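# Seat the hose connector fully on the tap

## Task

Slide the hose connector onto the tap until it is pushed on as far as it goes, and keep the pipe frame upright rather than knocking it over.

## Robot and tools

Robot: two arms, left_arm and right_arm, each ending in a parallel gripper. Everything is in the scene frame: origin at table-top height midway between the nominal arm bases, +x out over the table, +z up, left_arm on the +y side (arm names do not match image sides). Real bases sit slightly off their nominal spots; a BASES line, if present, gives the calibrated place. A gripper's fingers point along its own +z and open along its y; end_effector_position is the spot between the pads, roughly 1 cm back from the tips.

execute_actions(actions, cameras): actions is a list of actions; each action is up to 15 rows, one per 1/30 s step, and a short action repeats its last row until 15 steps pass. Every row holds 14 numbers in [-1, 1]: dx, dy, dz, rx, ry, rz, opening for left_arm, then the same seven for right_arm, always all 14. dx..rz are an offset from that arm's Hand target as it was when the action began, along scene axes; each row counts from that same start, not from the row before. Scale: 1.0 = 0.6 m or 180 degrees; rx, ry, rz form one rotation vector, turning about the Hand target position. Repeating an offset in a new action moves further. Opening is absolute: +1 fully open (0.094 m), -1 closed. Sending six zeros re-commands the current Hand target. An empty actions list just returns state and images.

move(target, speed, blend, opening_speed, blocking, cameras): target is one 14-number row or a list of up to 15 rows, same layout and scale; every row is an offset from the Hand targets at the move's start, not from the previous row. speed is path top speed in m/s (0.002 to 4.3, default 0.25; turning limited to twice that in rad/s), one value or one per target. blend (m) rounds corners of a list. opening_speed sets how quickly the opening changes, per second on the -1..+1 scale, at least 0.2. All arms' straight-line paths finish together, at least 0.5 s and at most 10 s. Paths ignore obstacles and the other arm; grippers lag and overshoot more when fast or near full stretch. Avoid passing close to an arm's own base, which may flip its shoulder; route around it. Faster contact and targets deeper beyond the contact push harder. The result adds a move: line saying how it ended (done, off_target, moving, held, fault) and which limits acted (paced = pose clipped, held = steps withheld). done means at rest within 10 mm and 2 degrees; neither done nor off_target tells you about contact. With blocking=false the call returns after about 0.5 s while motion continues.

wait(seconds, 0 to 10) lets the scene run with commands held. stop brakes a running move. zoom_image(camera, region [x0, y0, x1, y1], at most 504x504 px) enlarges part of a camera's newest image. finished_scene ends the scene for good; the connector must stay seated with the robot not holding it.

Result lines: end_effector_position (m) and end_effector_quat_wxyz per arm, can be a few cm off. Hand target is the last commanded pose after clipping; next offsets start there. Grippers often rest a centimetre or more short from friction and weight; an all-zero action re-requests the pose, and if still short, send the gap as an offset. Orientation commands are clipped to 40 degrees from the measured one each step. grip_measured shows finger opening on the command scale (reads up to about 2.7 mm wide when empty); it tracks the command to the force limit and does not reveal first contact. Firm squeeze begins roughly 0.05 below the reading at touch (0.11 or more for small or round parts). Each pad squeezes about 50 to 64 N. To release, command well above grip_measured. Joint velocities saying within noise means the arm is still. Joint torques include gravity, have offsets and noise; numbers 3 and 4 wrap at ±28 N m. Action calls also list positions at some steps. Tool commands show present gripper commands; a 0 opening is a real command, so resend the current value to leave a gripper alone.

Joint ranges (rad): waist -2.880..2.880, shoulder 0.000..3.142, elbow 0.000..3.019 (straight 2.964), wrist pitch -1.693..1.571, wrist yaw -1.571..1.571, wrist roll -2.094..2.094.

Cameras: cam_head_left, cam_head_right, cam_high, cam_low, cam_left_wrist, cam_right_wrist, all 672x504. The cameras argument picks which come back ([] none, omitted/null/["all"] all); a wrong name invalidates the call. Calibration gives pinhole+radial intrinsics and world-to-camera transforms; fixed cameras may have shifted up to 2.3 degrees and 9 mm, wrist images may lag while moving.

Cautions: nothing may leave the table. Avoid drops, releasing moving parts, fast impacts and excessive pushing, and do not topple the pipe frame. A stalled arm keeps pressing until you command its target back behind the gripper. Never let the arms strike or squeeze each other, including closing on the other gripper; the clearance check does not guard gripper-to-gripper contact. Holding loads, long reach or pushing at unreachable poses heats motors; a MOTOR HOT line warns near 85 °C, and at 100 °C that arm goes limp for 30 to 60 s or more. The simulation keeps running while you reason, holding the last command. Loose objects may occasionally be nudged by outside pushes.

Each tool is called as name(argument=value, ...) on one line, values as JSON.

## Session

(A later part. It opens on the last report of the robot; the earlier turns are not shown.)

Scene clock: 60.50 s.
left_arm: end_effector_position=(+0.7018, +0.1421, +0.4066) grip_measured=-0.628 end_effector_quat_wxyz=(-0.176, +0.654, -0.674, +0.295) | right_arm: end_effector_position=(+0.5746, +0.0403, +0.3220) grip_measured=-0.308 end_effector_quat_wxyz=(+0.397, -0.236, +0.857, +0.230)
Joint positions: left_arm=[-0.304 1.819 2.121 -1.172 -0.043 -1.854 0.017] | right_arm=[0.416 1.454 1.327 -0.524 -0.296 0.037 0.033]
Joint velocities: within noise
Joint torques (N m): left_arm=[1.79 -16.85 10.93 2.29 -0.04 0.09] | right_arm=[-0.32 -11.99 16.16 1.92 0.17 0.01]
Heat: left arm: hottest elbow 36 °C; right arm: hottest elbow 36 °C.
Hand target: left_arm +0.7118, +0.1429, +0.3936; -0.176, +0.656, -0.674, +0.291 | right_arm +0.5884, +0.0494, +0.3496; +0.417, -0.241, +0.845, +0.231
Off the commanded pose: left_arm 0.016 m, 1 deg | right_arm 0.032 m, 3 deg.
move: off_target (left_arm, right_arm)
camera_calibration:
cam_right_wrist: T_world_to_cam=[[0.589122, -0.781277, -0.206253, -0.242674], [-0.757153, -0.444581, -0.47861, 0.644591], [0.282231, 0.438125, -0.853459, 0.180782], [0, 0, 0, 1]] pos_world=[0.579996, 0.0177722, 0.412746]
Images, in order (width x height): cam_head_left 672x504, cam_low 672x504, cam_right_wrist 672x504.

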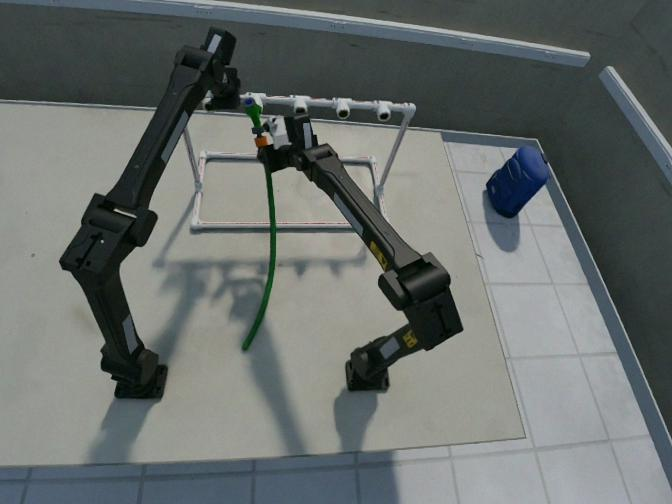

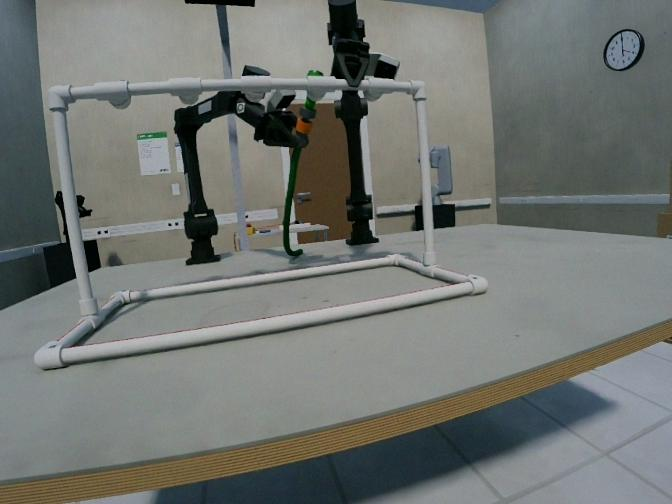

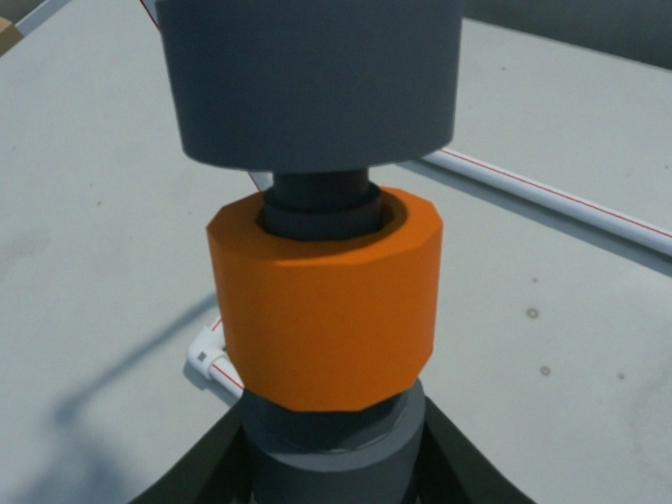

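move(target=[0,0,0,0,0,0,-0.75,0.0096,0.0037,0.0131,0,0,0,-0.6], speed=0.03, cameras=["cam_low","cam_head_left","cam_right_wrist"])

zoom_image(camera="cam_right_wrist", region=[200, 0, 460, 300])

zoom_image(camera="cam_low", region=[285, 100, 325, 160])

zoom_image(camera="cam_head_left", region=[240, 115, 290, 165])

Scene clock: 61.60 s.
left_arm: end_effector_position=(+0.7027, +0.1420, +0.4064) grip_measured=-0.629 end_effector_quat_wxyz=(-0.177, +0.654, -0.673, +0.296) | right_arm: end_effector_position=(+0.5766, +0.0412, +0.3241) grip_measured=-0.308 end_effector_quat_wxyz=(+0.390, -0.236, +0.860, +0.229)
Joint positions: left_arm=[-0.304 1.82 2.121 -1.169 -0.044 -1.854 0.017] | right_arm=[0.416 1.464 1.351 -0.553 -0.296 0.037 0.033]
Joint velocities: within noise
Joint torques (N m): left_arm=[1.85 -16.97 10.96 2.15 0.03 0.09] | right_arm=[-0.38 -11.99 17.1 2.35 0.14 0.01]
Heat: left arm: hottest elbow 36 °C; right arm: hottest elbow 36 °C.
Hand target: left_arm +0.7118, +0.1429, +0.3935; -0.176, +0.656, -0.674, +0.291 | right_arm +0.5943, +0.0516, +0.3577; +0.418, -0.241, +0.845, +0.231
Off the commanded pose: left_arm 0.016 m, 1 deg | right_arm 0.039 m, 4 deg.
move: off_target (left_arm, right_arm)
camera_calibration:
cam_right_wrist: T_world_to_cam=[[0.586276, -0.782579, -0.209404, -0.240014], [-0.763666, -0.447616, -0.465246, 0.64706], [0.27036, 0.432677, -0.860056, 0.190768], [0, 0, 0, 1]] pos_world=[0.583276, 0.019263, 0.414854]
Images, in order (width x height): cam_head_left 672x504, cam_low 672x504, cam_right_wrist 672x504.

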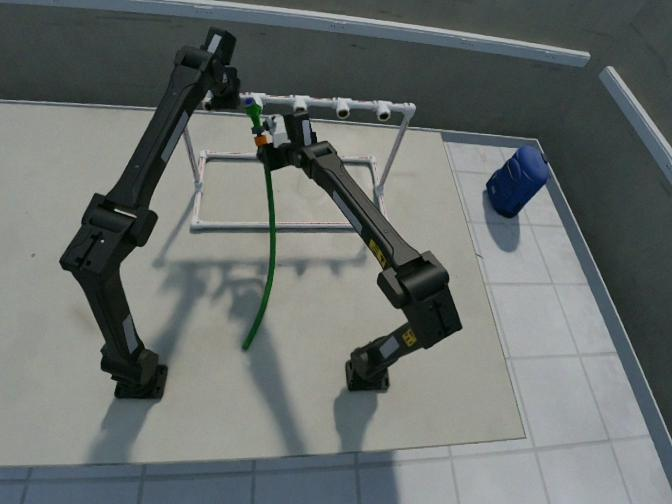

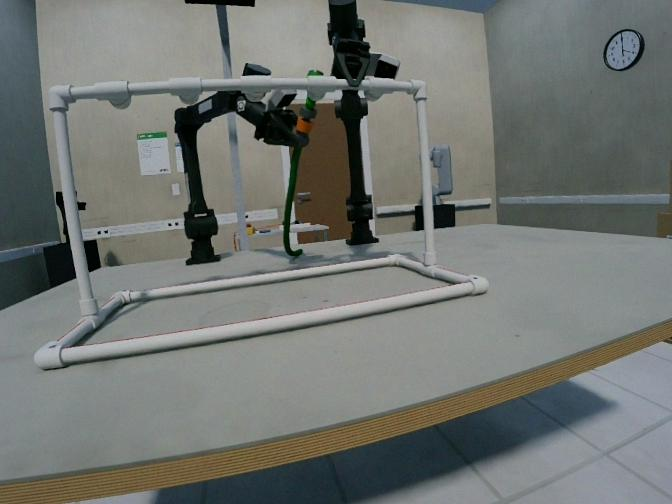

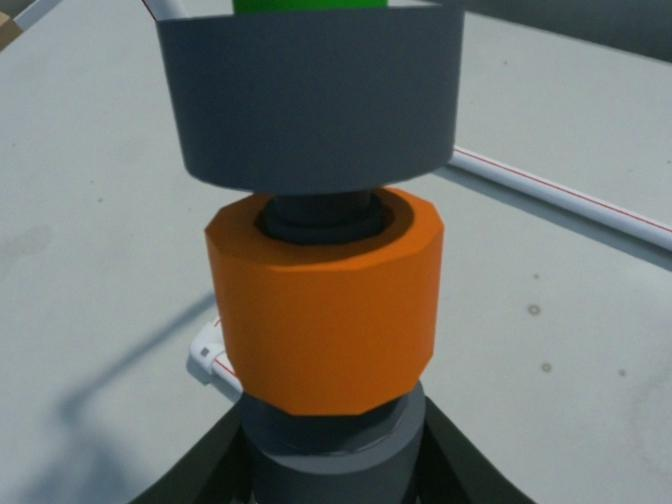

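Scaled by 1.680 from the camera's 672x504 image, which has a finer 960x720 frame.

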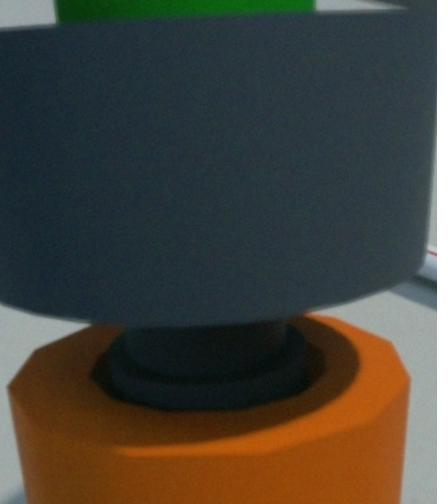

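Scaled by 8.400 from the camera's 672x504 image, which has a finer 960x720 frame.

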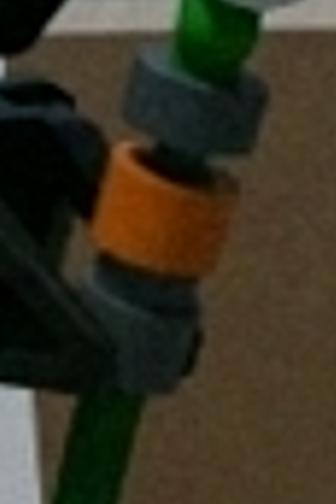

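Scaled by 10.080 from the camera's 672x504 image, which has a finer 960x720 frame.

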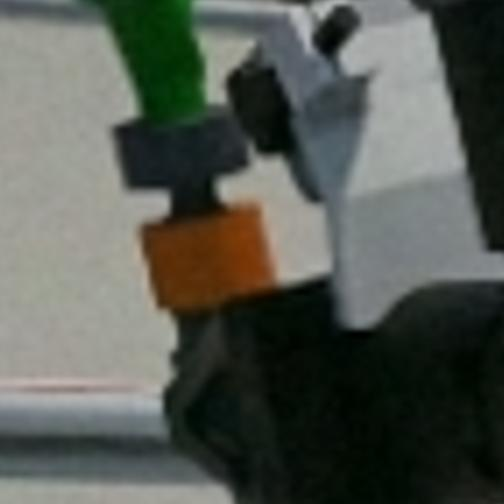

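move(target=[0,0,0,0,0,0,-0.75,0.0115,0.0044,0.0157,0,0,0,-0.7], speed=0.03, cameras=["cam_low","cam_head_left","cam_right_wrist"])

zoom_image(camera="cam_right_wrist", region=[200, 0, 460, 300])

zoom_image(camera="cam_head_left", region=[240, 115, 290, 165])

Scene clock: 62.80 s.
left_arm: end_effector_position=(+0.7054, +0.1436, +0.4064) grip_measured=-0.629 end_effector_quat_wxyz=(-0.180, +0.655, -0.671, +0.298) | right_arm: end_effector_position=(+0.5798, +0.0429, +0.3246) grip_measured=-0.308 end_effector_quat_wxyz=(+0.381, -0.236, +0.865, +0.227)
Joint positions: left_arm=[-0.301 1.822 2.121 -1.161 -0.046 -1.854 0.017] | right_arm=[0.417 1.48 1.38 -0.587 -0.296 0.037 0.033]
Joint velocities: within noise
Joint torques (N m): left_arm=[1.55 -17.26 11.08 1.76 0.08 0.09] | right_arm=[-0.56 -12.34 18.03 2.59 0.11 0.01]
Heat: left arm: hottest elbow 36 °C; right arm: hottest elbow 37 °C.
Hand target: left_arm +0.7117, +0.1427, +0.3935; -0.176, +0.656, -0.674, +0.291 | right_arm +0.6012, +0.0541, +0.3672; +0.418, -0.241, +0.845, +0.230
Off the commanded pose: left_arm 0.014 m, 1 deg | right_arm 0.049 m, 5 deg.
move: off_target (left_arm, right_arm)
camera_calibration:
cam_right_wrist: T_world_to_cam=[[0.582641, -0.784181, -0.213517, -0.236995], [-0.772185, -0.452187, -0.446382, 0.649484], [0.253494, 0.424955, -0.868996, 0.202591], [0, 0, 0, 1]] pos_world=[0.588249, 0.0217498, 0.415366]
Images, in order (width x height): cam_head_left 672x504, cam_low 672x504, cam_right_wrist 672x504.

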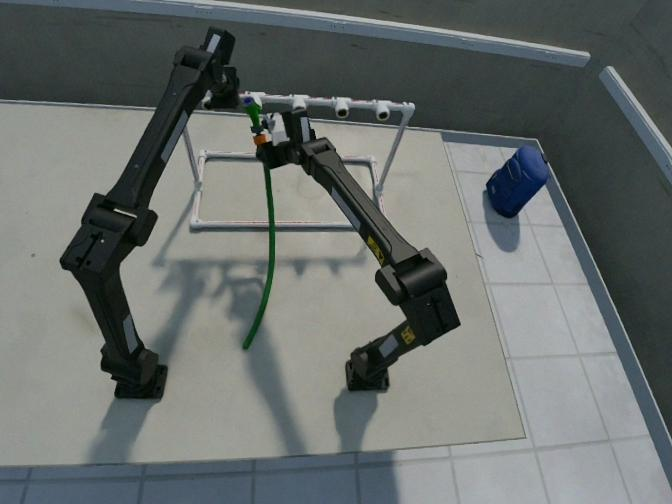

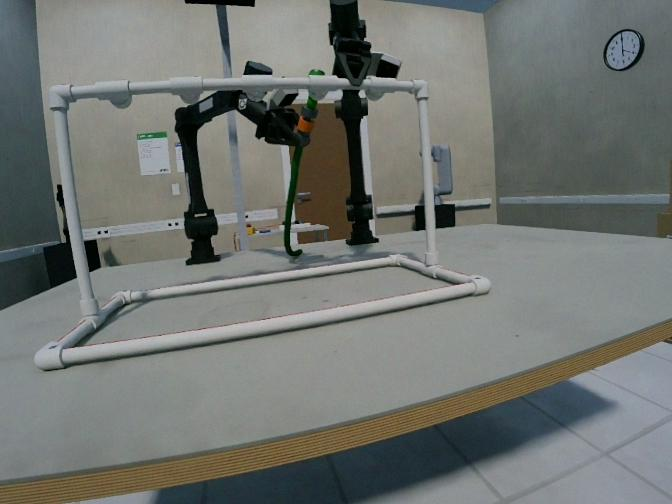

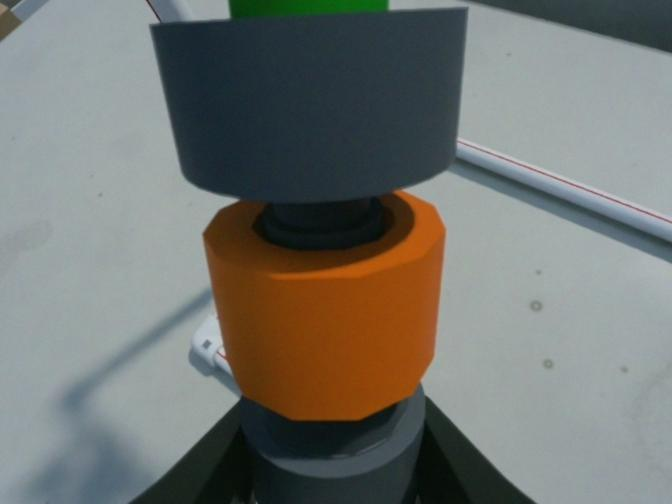

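Scaled by 1.680 from the camera's 672x504 image, which has a finer 960x720 frame.

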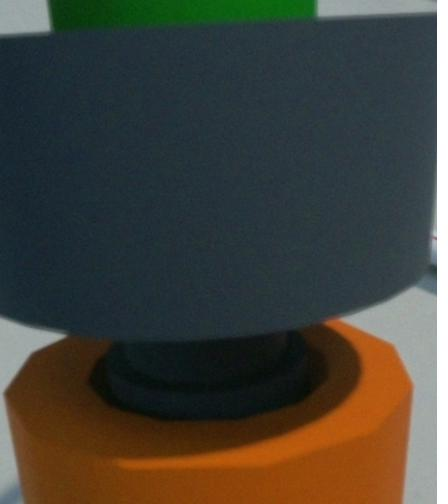

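Scaled by 10.080 from the camera's 672x504 image, which has a finer 960x720 frame.

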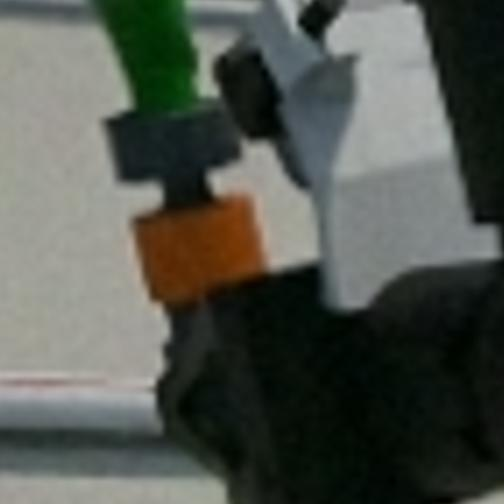

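zoom_image(camera="cam_right_wrist", region=[180, 180, 480, 504])

zoom_image(camera="cam_low", region=[275, 60, 345, 165])

Scaled by 1.556 from the camera's 672x504 image, which has a finer 960x720 frame.

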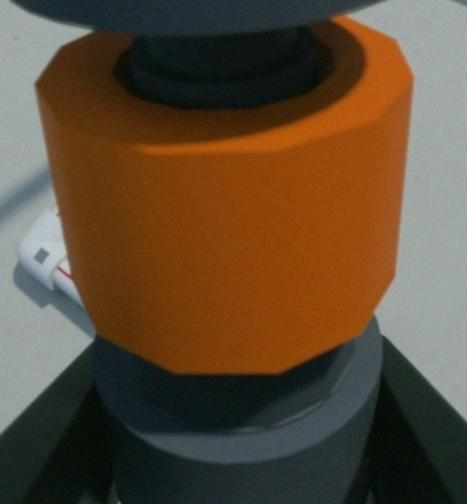

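Scaled by 4.800 from the camera's 672x504 image, which has a finer 960x720 frame.

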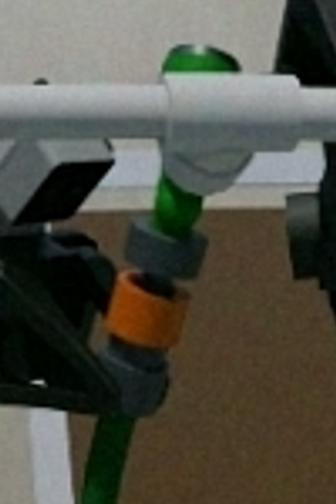

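move(target=[-0.01,-0.003,-0.01,0,0,0,-0.8,0.0115,0.0044,0.018,0.008,-0.0165,-0.001,-0.8], speed=0.03, cameras=["cam_low","cam_head_left","cam_right_wrist"])

zoom_image(camera="cam_right_wrist", region=[180, 140, 480, 464])

zoom_image(camera="cam_head_left", region=[240, 115, 290, 165])

zoom_image(camera="cam_low", region=[285, 100, 325, 160])

Scene clock: 65.00 s.
left_arm: end_effector_position=(+0.7082, +0.1437, +0.4052) grip_measured=-0.629 end_effector_quat_wxyz=(-0.185, +0.653, -0.669, +0.302) | right_arm: end_effector_position=(+0.5819, +0.0439, +0.3249) grip_measured=-0.308 end_effector_quat_wxyz=(+0.385, -0.236, +0.863, +0.228)
Joint positions: left_arm=[-0.301 1.818 2.106 -1.135 -0.051 -1.852 0.017] | right_arm=[0.417 1.483 1.38 -0.575 -0.296 0.036 0.033]
Joint velocities: within noise
Joint torques (N m): left_arm=[0.97 -18.55 8.36 1.7 0.14 0.03] | right_arm=[-0.56 -13.16 17.4 4.62 0.18 0.03]
Heat: left arm: hottest elbow 36 °C; right arm: hottest elbow 37 °C.
Hand target: left_arm +0.7057, +0.1409, +0.3878; -0.176, +0.656, -0.674, +0.291 | right_arm +0.6081, +0.0568, +0.3777; +0.443, -0.240, +0.832, +0.234
Off the commanded pose: left_arm 0.018 m, 2 deg | right_arm 0.061 m, 8 deg.
move: off_target (left_arm, right_arm)
camera_calibration:
cam_right_wrist: T_world_to_cam=[[0.584539, -0.78334, -0.211404, -0.239197], [-0.7684, -0.450801, -0.454247, 0.652076], [0.260529, 0.427968, -0.865429, 0.196578], [0, 0, 0, 1]] pos_world=[0.589661, 0.0224547, 0.415761]
Images, in order (width x height): cam_head_left 672x504, cam_low 672x504, cam_right_wrist 672x504.

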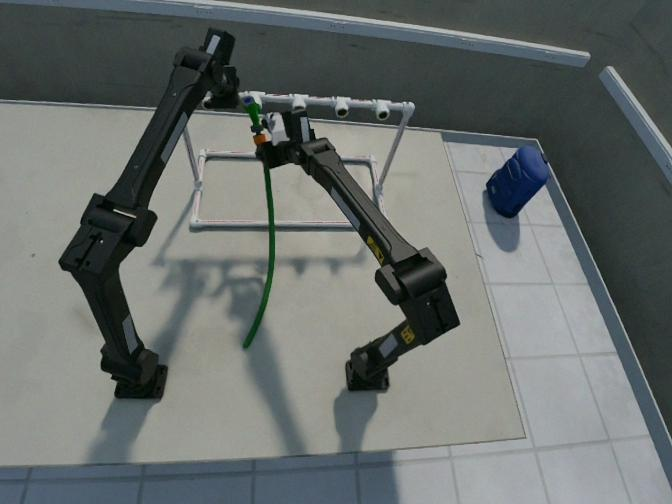

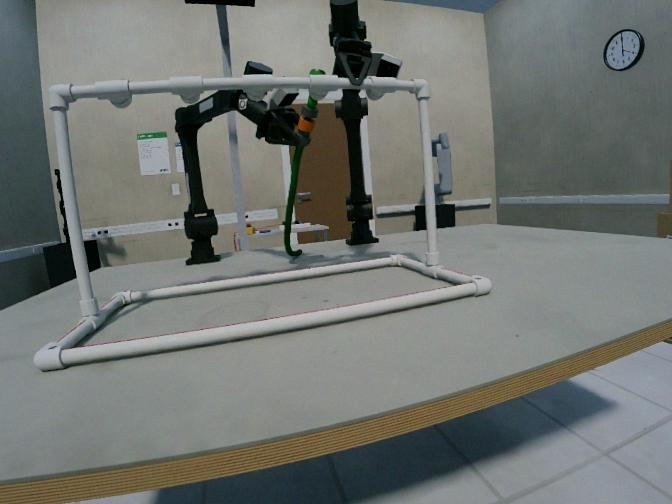

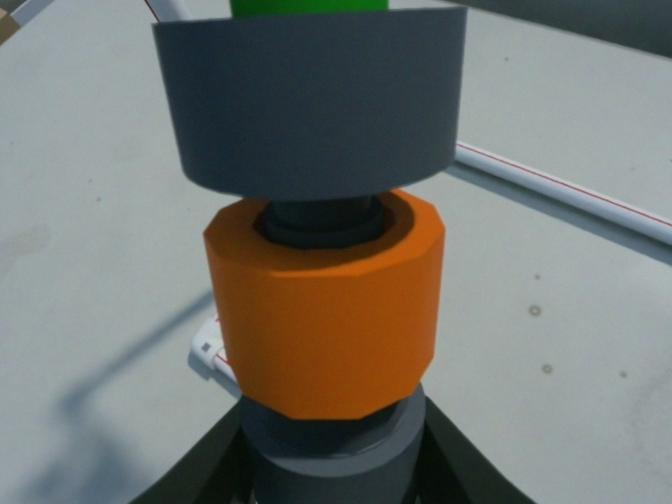

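Scaled by 1.556 from the camera's 672x504 image, which has a finer 960x720 frame.

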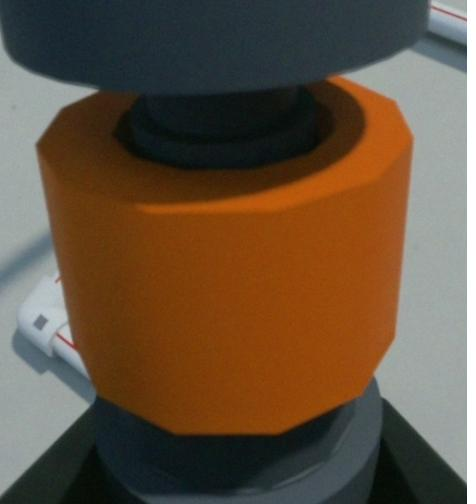

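Scaled by 10.080 from the camera's 672x504 image, which has a finer 960x720 frame.

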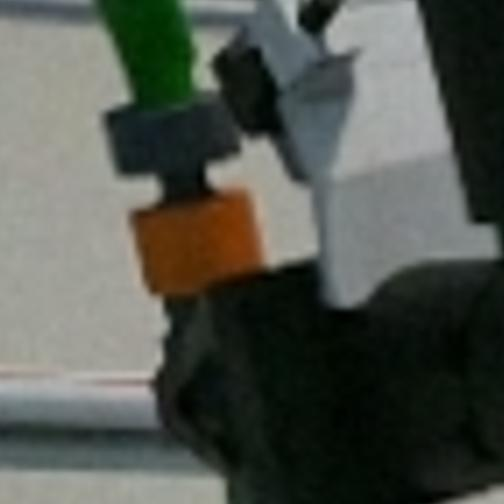

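Scaled by 8.400 from the camera's 672x504 image, which has a finer 960x720 frame.

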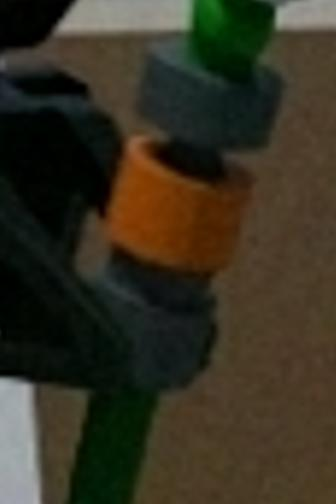

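move(target=[0,0,0,0,0,0,-0.8,-0.017,-0.006,-0.0263,0,0,0,-0.8], speed=0.03, cameras=["cam_low","cam_head_left","cam_right_wrist"])

zoom_image(camera="cam_right_wrist", region=[180, 140, 480, 464])

zoom_image(camera="cam_head_left", region=[240, 115, 290, 165])

zoom_image(camera="cam_low", region=[285, 100, 325, 160])

Scene clock: 66.87 s.
left_arm: end_effector_position=(+0.7095, +0.1450, +0.4059) grip_measured=-0.629 end_effector_quat_wxyz=(-0.187, +0.653, -0.668, +0.304) | right_arm: end_effector_position=(+0.5857, +0.0456, +0.3266) grip_measured=-0.308 end_effector_quat_wxyz=(+0.397, -0.237, +0.857, +0.229)
Joint positions: left_arm=[-0.299 1.818 2.105 -1.13 -0.053 -1.852 0.017] | right_arm=[0.417 1.485 1.374 -0.541 -0.294 0.036 0.033]
Joint velocities: within noise
Joint torques (N m): left_arm=[0.73 -18.67 8.43 1.5 0.21 0.03] | right_arm=[-0.38 -14.33 12.97 4.97 0.19 0.04]
Heat: left arm: hottest elbow 36 °C; right arm: hottest elbow 37 °C.
Hand target: left_arm +0.7057, +0.1409, +0.3877; -0.176, +0.656, -0.674, +0.291 | right_arm +0.5979, +0.0532, +0.3619; +0.443, -0.240, +0.832, +0.234
Off the commanded pose: left_arm 0.019 m, 2 deg | right_arm 0.038 m, 6 deg.
move: off_target (left_arm, right_arm)
camera_calibration:
cam_right_wrist: T_world_to_cam=[[0.58893, -0.781728, -0.205092, -0.244367], [-0.757566, -0.445576, -0.477027, 0.657372], [0.281521, 0.436307, -0.854624, 0.180175], [0, 0, 0, 1]] pos_world=[0.591195, 0.0232691, 0.417448]
Images, in order (width x height): cam_head_left 672x504, cam_low 672x504, cam_right_wrist 672x504.

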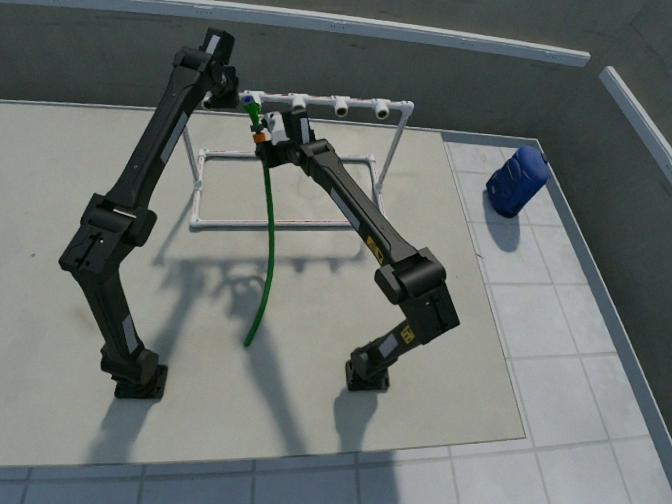

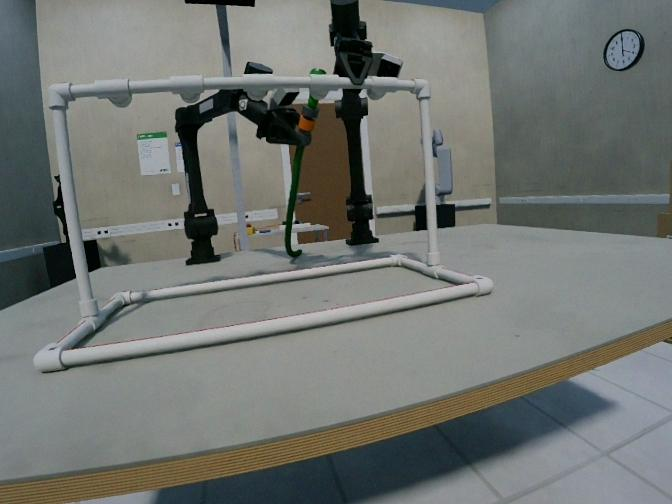

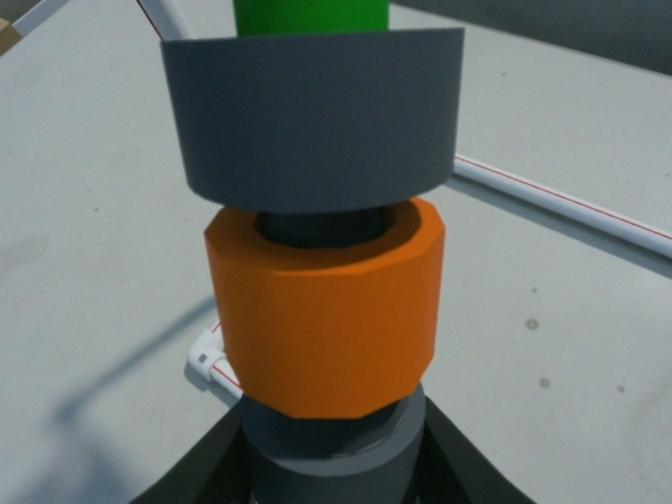

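Scaled by 1.556 from the camera's 672x504 image, which has a finer 960x720 frame.

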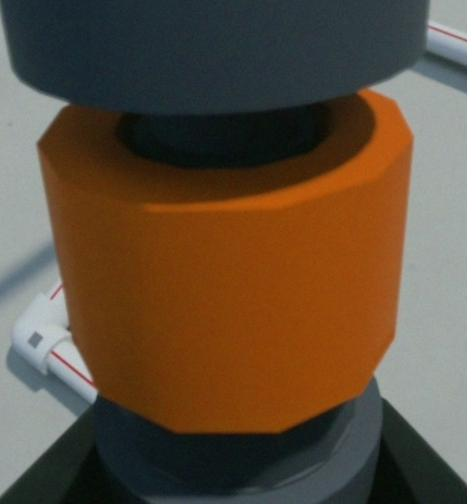

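Scaled by 10.080 from the camera's 672x504 image, which has a finer 960x720 frame.

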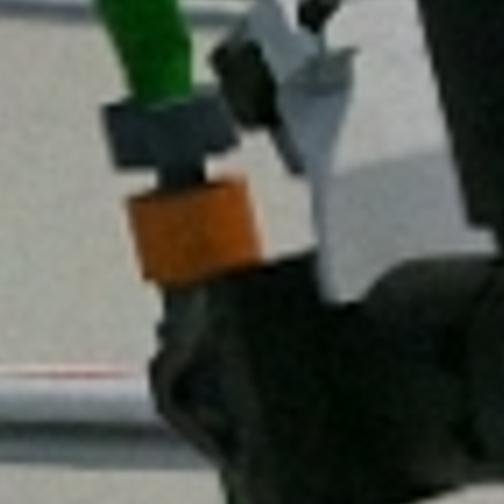

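Scaled by 8.400 from the camera's 672x504 image, which has a finer 960x720 frame.

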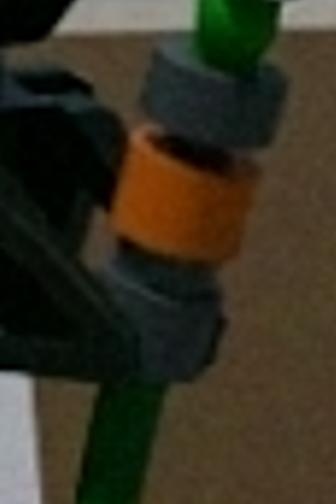

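move(target=[0,0,0,0,0,0,-0.8,0.0143,0.0055,0.0197,0,0,0,-0.8], speed=0.03, cameras=["cam_low","cam_head_left","cam_right_wrist"])

zoom_image(camera="cam_right_wrist", region=[180, 140, 480, 464])

zoom_image(camera="cam_head_left", region=[240, 115, 290, 165])

zoom_image(camera="cam_low", region=[285, 100, 325, 160])

Scene clock: 67.77 s.
left_arm: end_effector_position=(+0.7095, +0.1450, +0.4059) grip_measured=-0.629 end_effector_quat_wxyz=(-0.187, +0.653, -0.668, +0.304) | right_arm: end_effector_position=(+0.5858, +0.0456, +0.3264) grip_measured=-0.308 end_effector_quat_wxyz=(+0.396, -0.237, +0.857, +0.229)
Joint positions: left_arm=[-0.299 1.818 2.105 -1.13 -0.053 -1.852 0.017] | right_arm=[0.417 1.485 1.374 -0.541 -0.294 0.036 0.033]
Joint velocities: within noise
Joint torques (N m): left_arm=[0.73 -18.67 8.38 1.46 0.21 0.03] | right_arm=[-0.5 -13.39 17.01 3.67 0.14 0.03]
Heat: left arm: hottest elbow 36 °C; right arm: hottest elbow 37 °C.
Hand target: left_arm +0.7057, +0.1409, +0.3877; -0.176, +0.656, -0.674, +0.291 | right_arm +0.6064, +0.0565, +0.3739; +0.443, -0.240, +0.832, +0.234
Off the commanded pose: left_arm 0.019 m, 2 deg | right_arm 0.053 m, 6 deg.
move: off_target (left_arm, right_arm)
camera_calibration:
cam_right_wrist: T_world_to_cam=[[0.58887, -0.781747, -0.20519, -0.244411], [-0.757729, -0.445658, -0.476692, 0.657262], [0.281208, 0.436188, -0.854788, 0.180147], [0, 0, 0, 1]] pos_world=[0.591294, 0.0232689, 0.417148]
Images, in order (width x height): cam_head_left 672x504, cam_low 672x504, cam_right_wrist 672x504.

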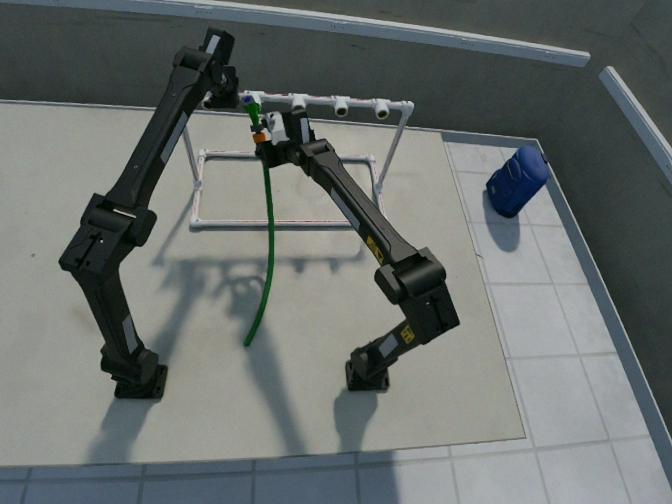

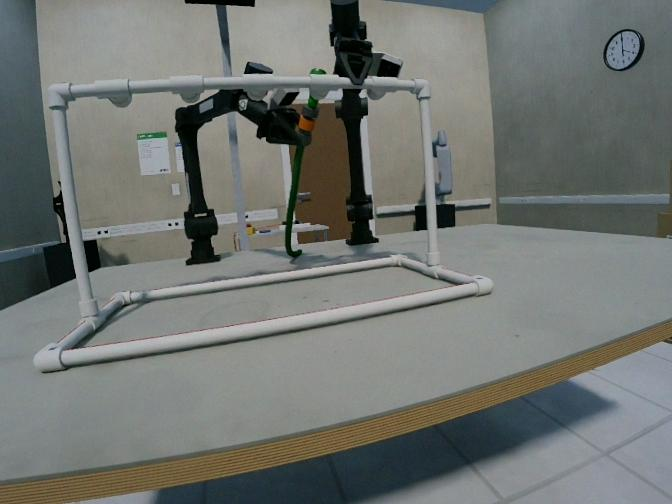

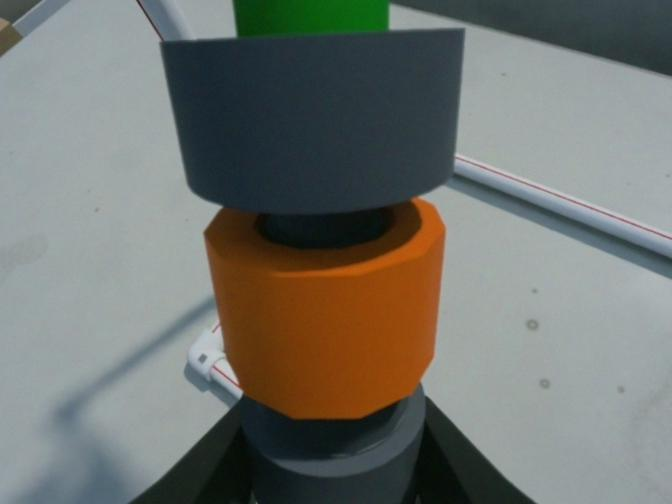

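Scaled by 1.556 from the camera's 672x504 image, which has a finer 960x720 frame.

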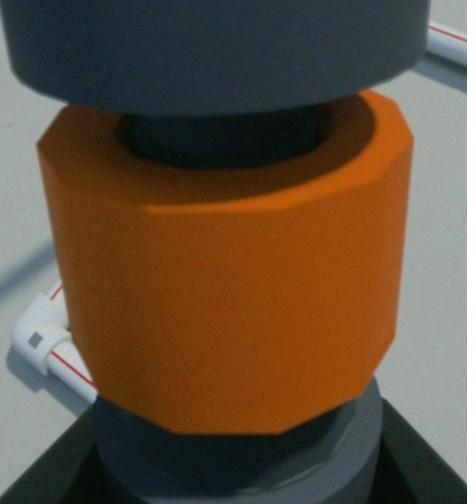

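Scaled by 10.080 from the camera's 672x504 image, which has a finer 960x720 frame.

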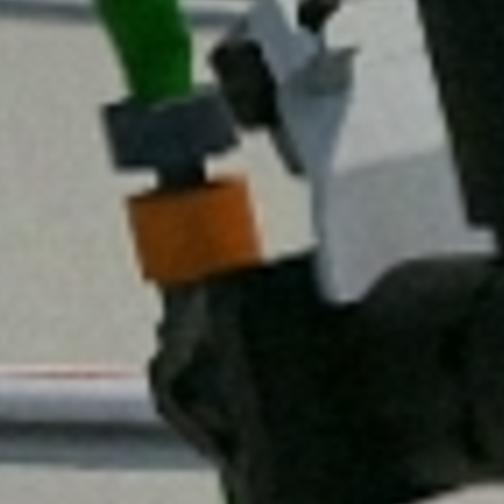

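Scaled by 8.400 from the camera's 672x504 image, which has a finer 960x720 frame.

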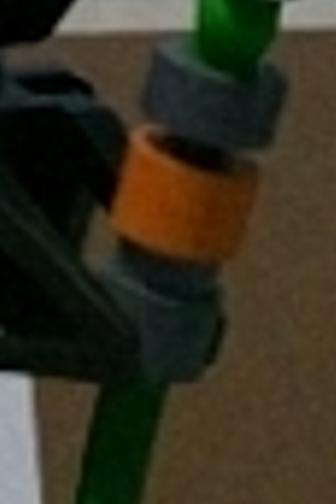

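move(target=[-0.01,-0.004,-0.005,0,0,0,-0.8,0.014,0.0054,0.0195,0.003,-0.006,0,-0.8], speed=0.03, cameras=["cam_low","cam_head_left","cam_right_wrist"])

zoom_image(camera="cam_head_left", region=[240, 115, 290, 165])

zoom_image(camera="cam_low", region=[285, 100, 325, 160])

Scene clock: 68.93 s.
left_arm: end_effector_position=(+0.7095, +0.1459, +0.4050) grip_measured=-0.629 end_effector_quat_wxyz=(-0.192, +0.653, -0.665, +0.308) | right_arm: end_effector_position=(+0.5864, +0.0459, +0.3259) grip_measured=-0.308 end_effector_quat_wxyz=(+0.396, -0.237, +0.857, +0.229)
Joint positions: left_arm=[-0.299 1.806 2.08 -1.103 -0.058 -1.852 0.017] | right_arm=[0.417 1.487 1.375 -0.541 -0.294 0.036 0.033]
Joint velocities: within noise
Joint torques (N m): left_arm=[0.15 -19.02 7.87 0.92 0.22 -0.02] | right_arm=[-0.62 -12.86 19.32 3.7 0.09 0.03]
Heat: left arm: hottest elbow 36 °C; right arm: hottest elbow 37 °C.
Hand target: left_arm +0.6997, +0.1385, +0.3849; -0.176, +0.656, -0.674, +0.291 | right_arm +0.6149, +0.0598, +0.3855; +0.452, -0.241, +0.826, +0.236
Off the commanded pose: left_arm 0.024 m, 3 deg | right_arm 0.068 m, 7 deg.
move: off_target (left_arm, right_arm)
camera_calibration:
cam_right_wrist: T_world_to_cam=[[0.588763, -0.781795, -0.205318, -0.244495], [-0.758031, -0.445849, -0.476032, 0.65764], [0.280619, 0.435907, -0.855124, 0.179845], [0, 0, 0, 1]] pos_world=[0.591994, 0.0236684, 0.416649]
Images, in order (width x height): cam_head_left 672x504, cam_low 672x504, cam_right_wrist 672x504.

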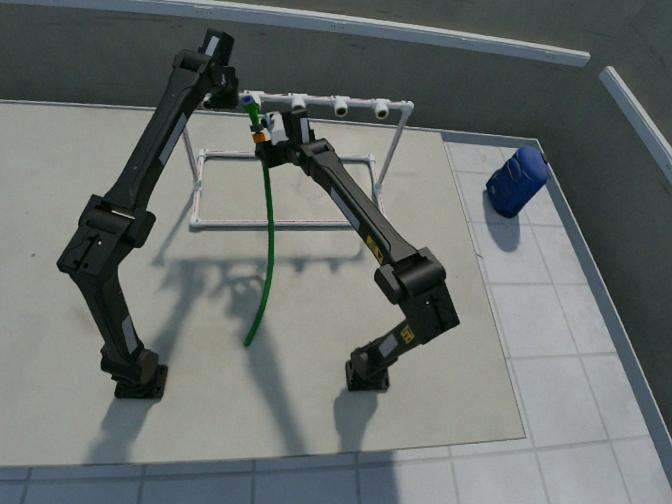

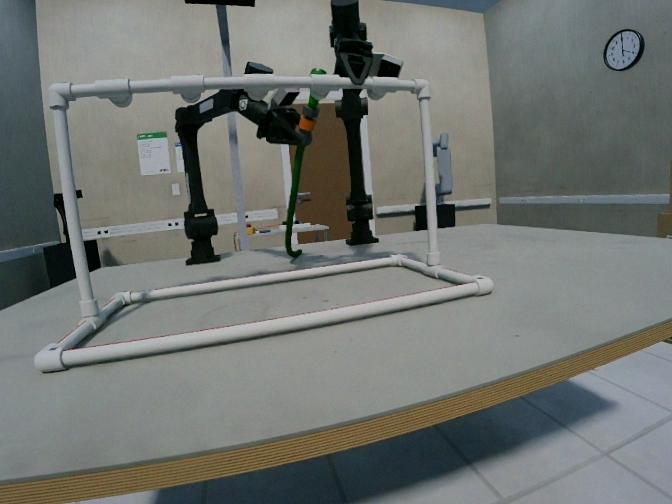

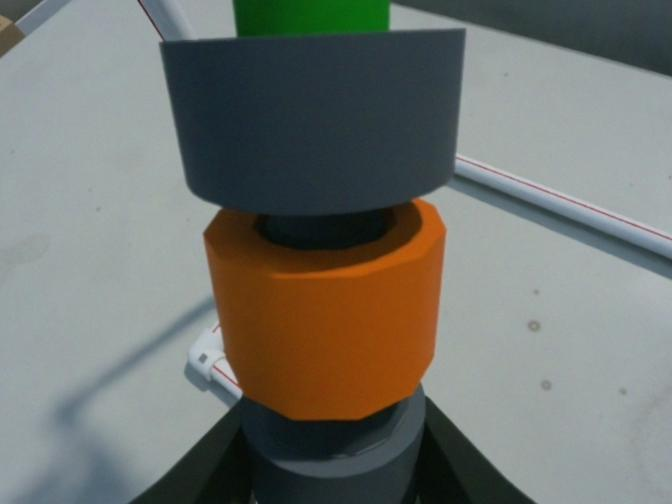

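Scaled by 10.080 from the camera's 672x504 image, which has a finer 960x720 frame.

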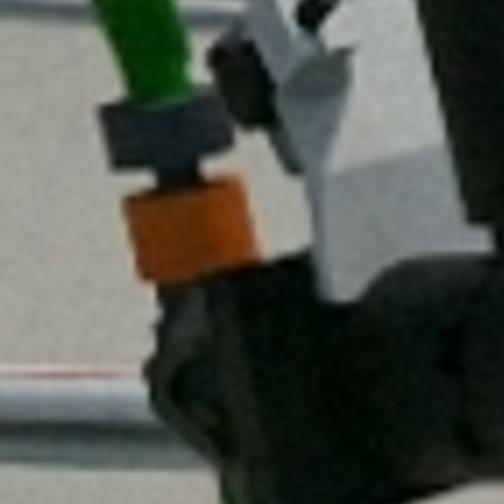

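Scaled by 8.400 from the camera's 672x504 image, which has a finer 960x720 frame.

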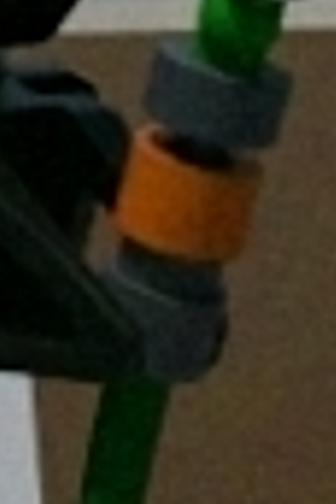

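move(target=[-0.01,-0.004,-0.01,0,0,0,-0.8,0.0143,0.0055,0.023,0.002,-0.004,0,-0.9], speed=0.05, cameras=["cam_low","cam_head_left","cam_right_wrist"])

zoom_image(camera="cam_head_left", region=[240, 115, 290, 165])

zoom_image(camera="cam_low", region=[285, 100, 325, 160])

Scene clock: 70.23 s.
left_arm: end_effector_position=(+0.7095, +0.1519, +0.4041) grip_measured=-0.629 end_effector_quat_wxyz=(-0.201, +0.655, -0.659, +0.312) | right_arm: end_effector_position=(+0.5894, +0.0501, +0.3268) grip_measured=-0.308 end_effector_quat_wxyz=(+0.393, -0.241, +0.857, +0.229)
Joint positions: left_arm=[-0.294 1.788 2.045 -1.069 -0.071 -1.855 0.017] | right_arm=[0.42 1.501 1.396 -0.555 -0.298 0.029 0.033]
Joint velocities: within noise
Joint torques (N m): left_arm=[-0.73 -19.02 7.39 0.4 0.55 -0.05] | right_arm=[-1.08 -13.39 21.04 3.74 0.16 0.1]
Heat: left arm: hottest elbow 35 °C; right arm: hottest elbow 37 °C.
Hand target: left_arm +0.6937, +0.1363, +0.3788; -0.177, +0.656, -0.674, +0.291 | right_arm +0.6233, +0.0631, +0.3995; +0.458, -0.241, +0.823, +0.237
Off the commanded pose: left_arm 0.034 m, 4 deg | right_arm 0.081 m, 8 deg.
move: off_target (left_arm, right_arm)
camera_calibration:
cam_right_wrist: T_world_to_cam=[[0.595977, -0.776772, -0.203562, -0.247914], [-0.75489, -0.455539, -0.471832, 0.659522], [0.273775, 0.434868, -0.857868, 0.183054], [0, 0, 0, 1]] pos_world=[0.595502, 0.0282619, 0.417754]
Images, in order (width x height): cam_head_left 672x504, cam_low 672x504, cam_right_wrist 672x504.

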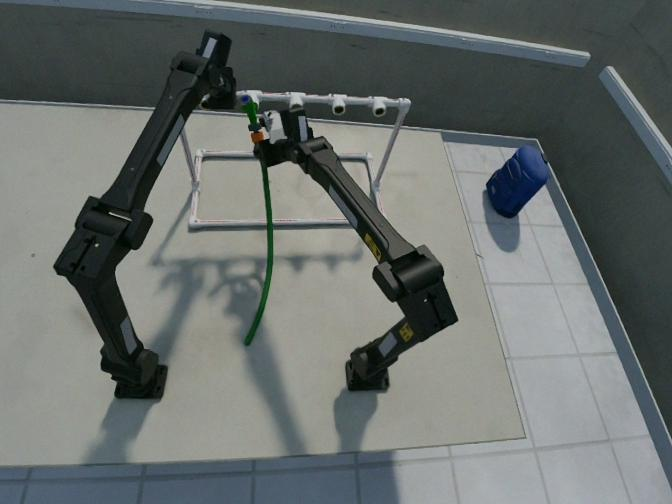

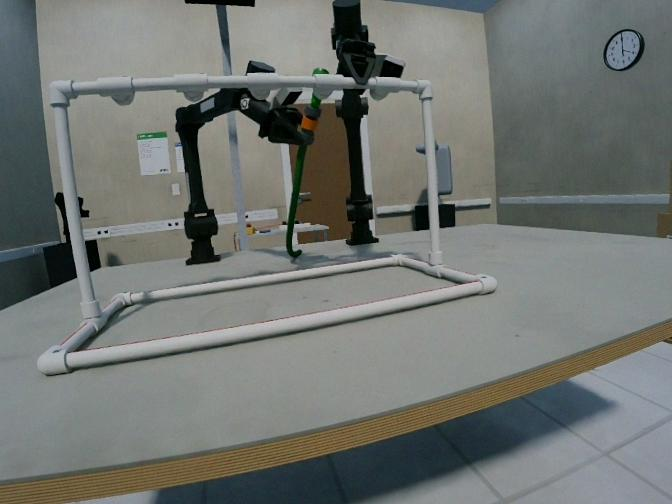

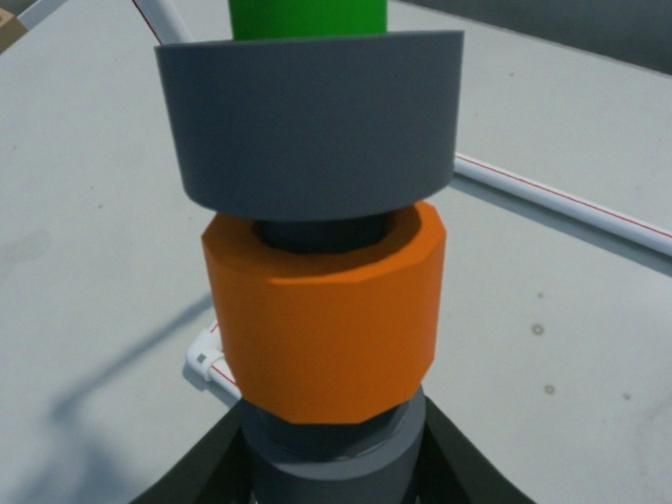

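Scaled by 10.080 from the camera's 672x504 image, which has a finer 960x720 frame.

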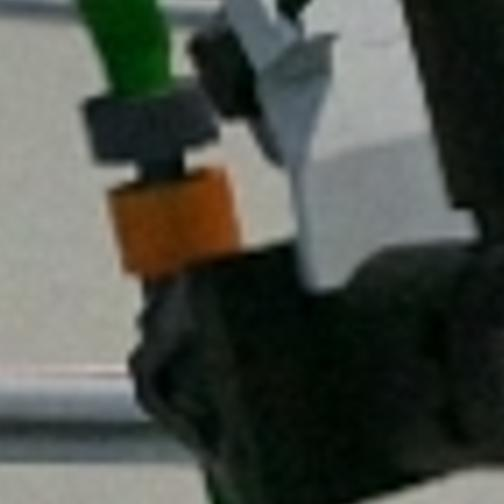

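Scaled by 8.400 from the camera's 672x504 image, which has a finer 960x720 frame.

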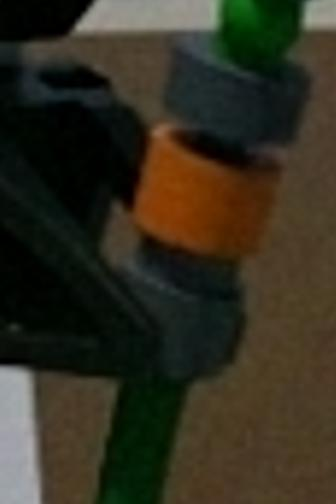

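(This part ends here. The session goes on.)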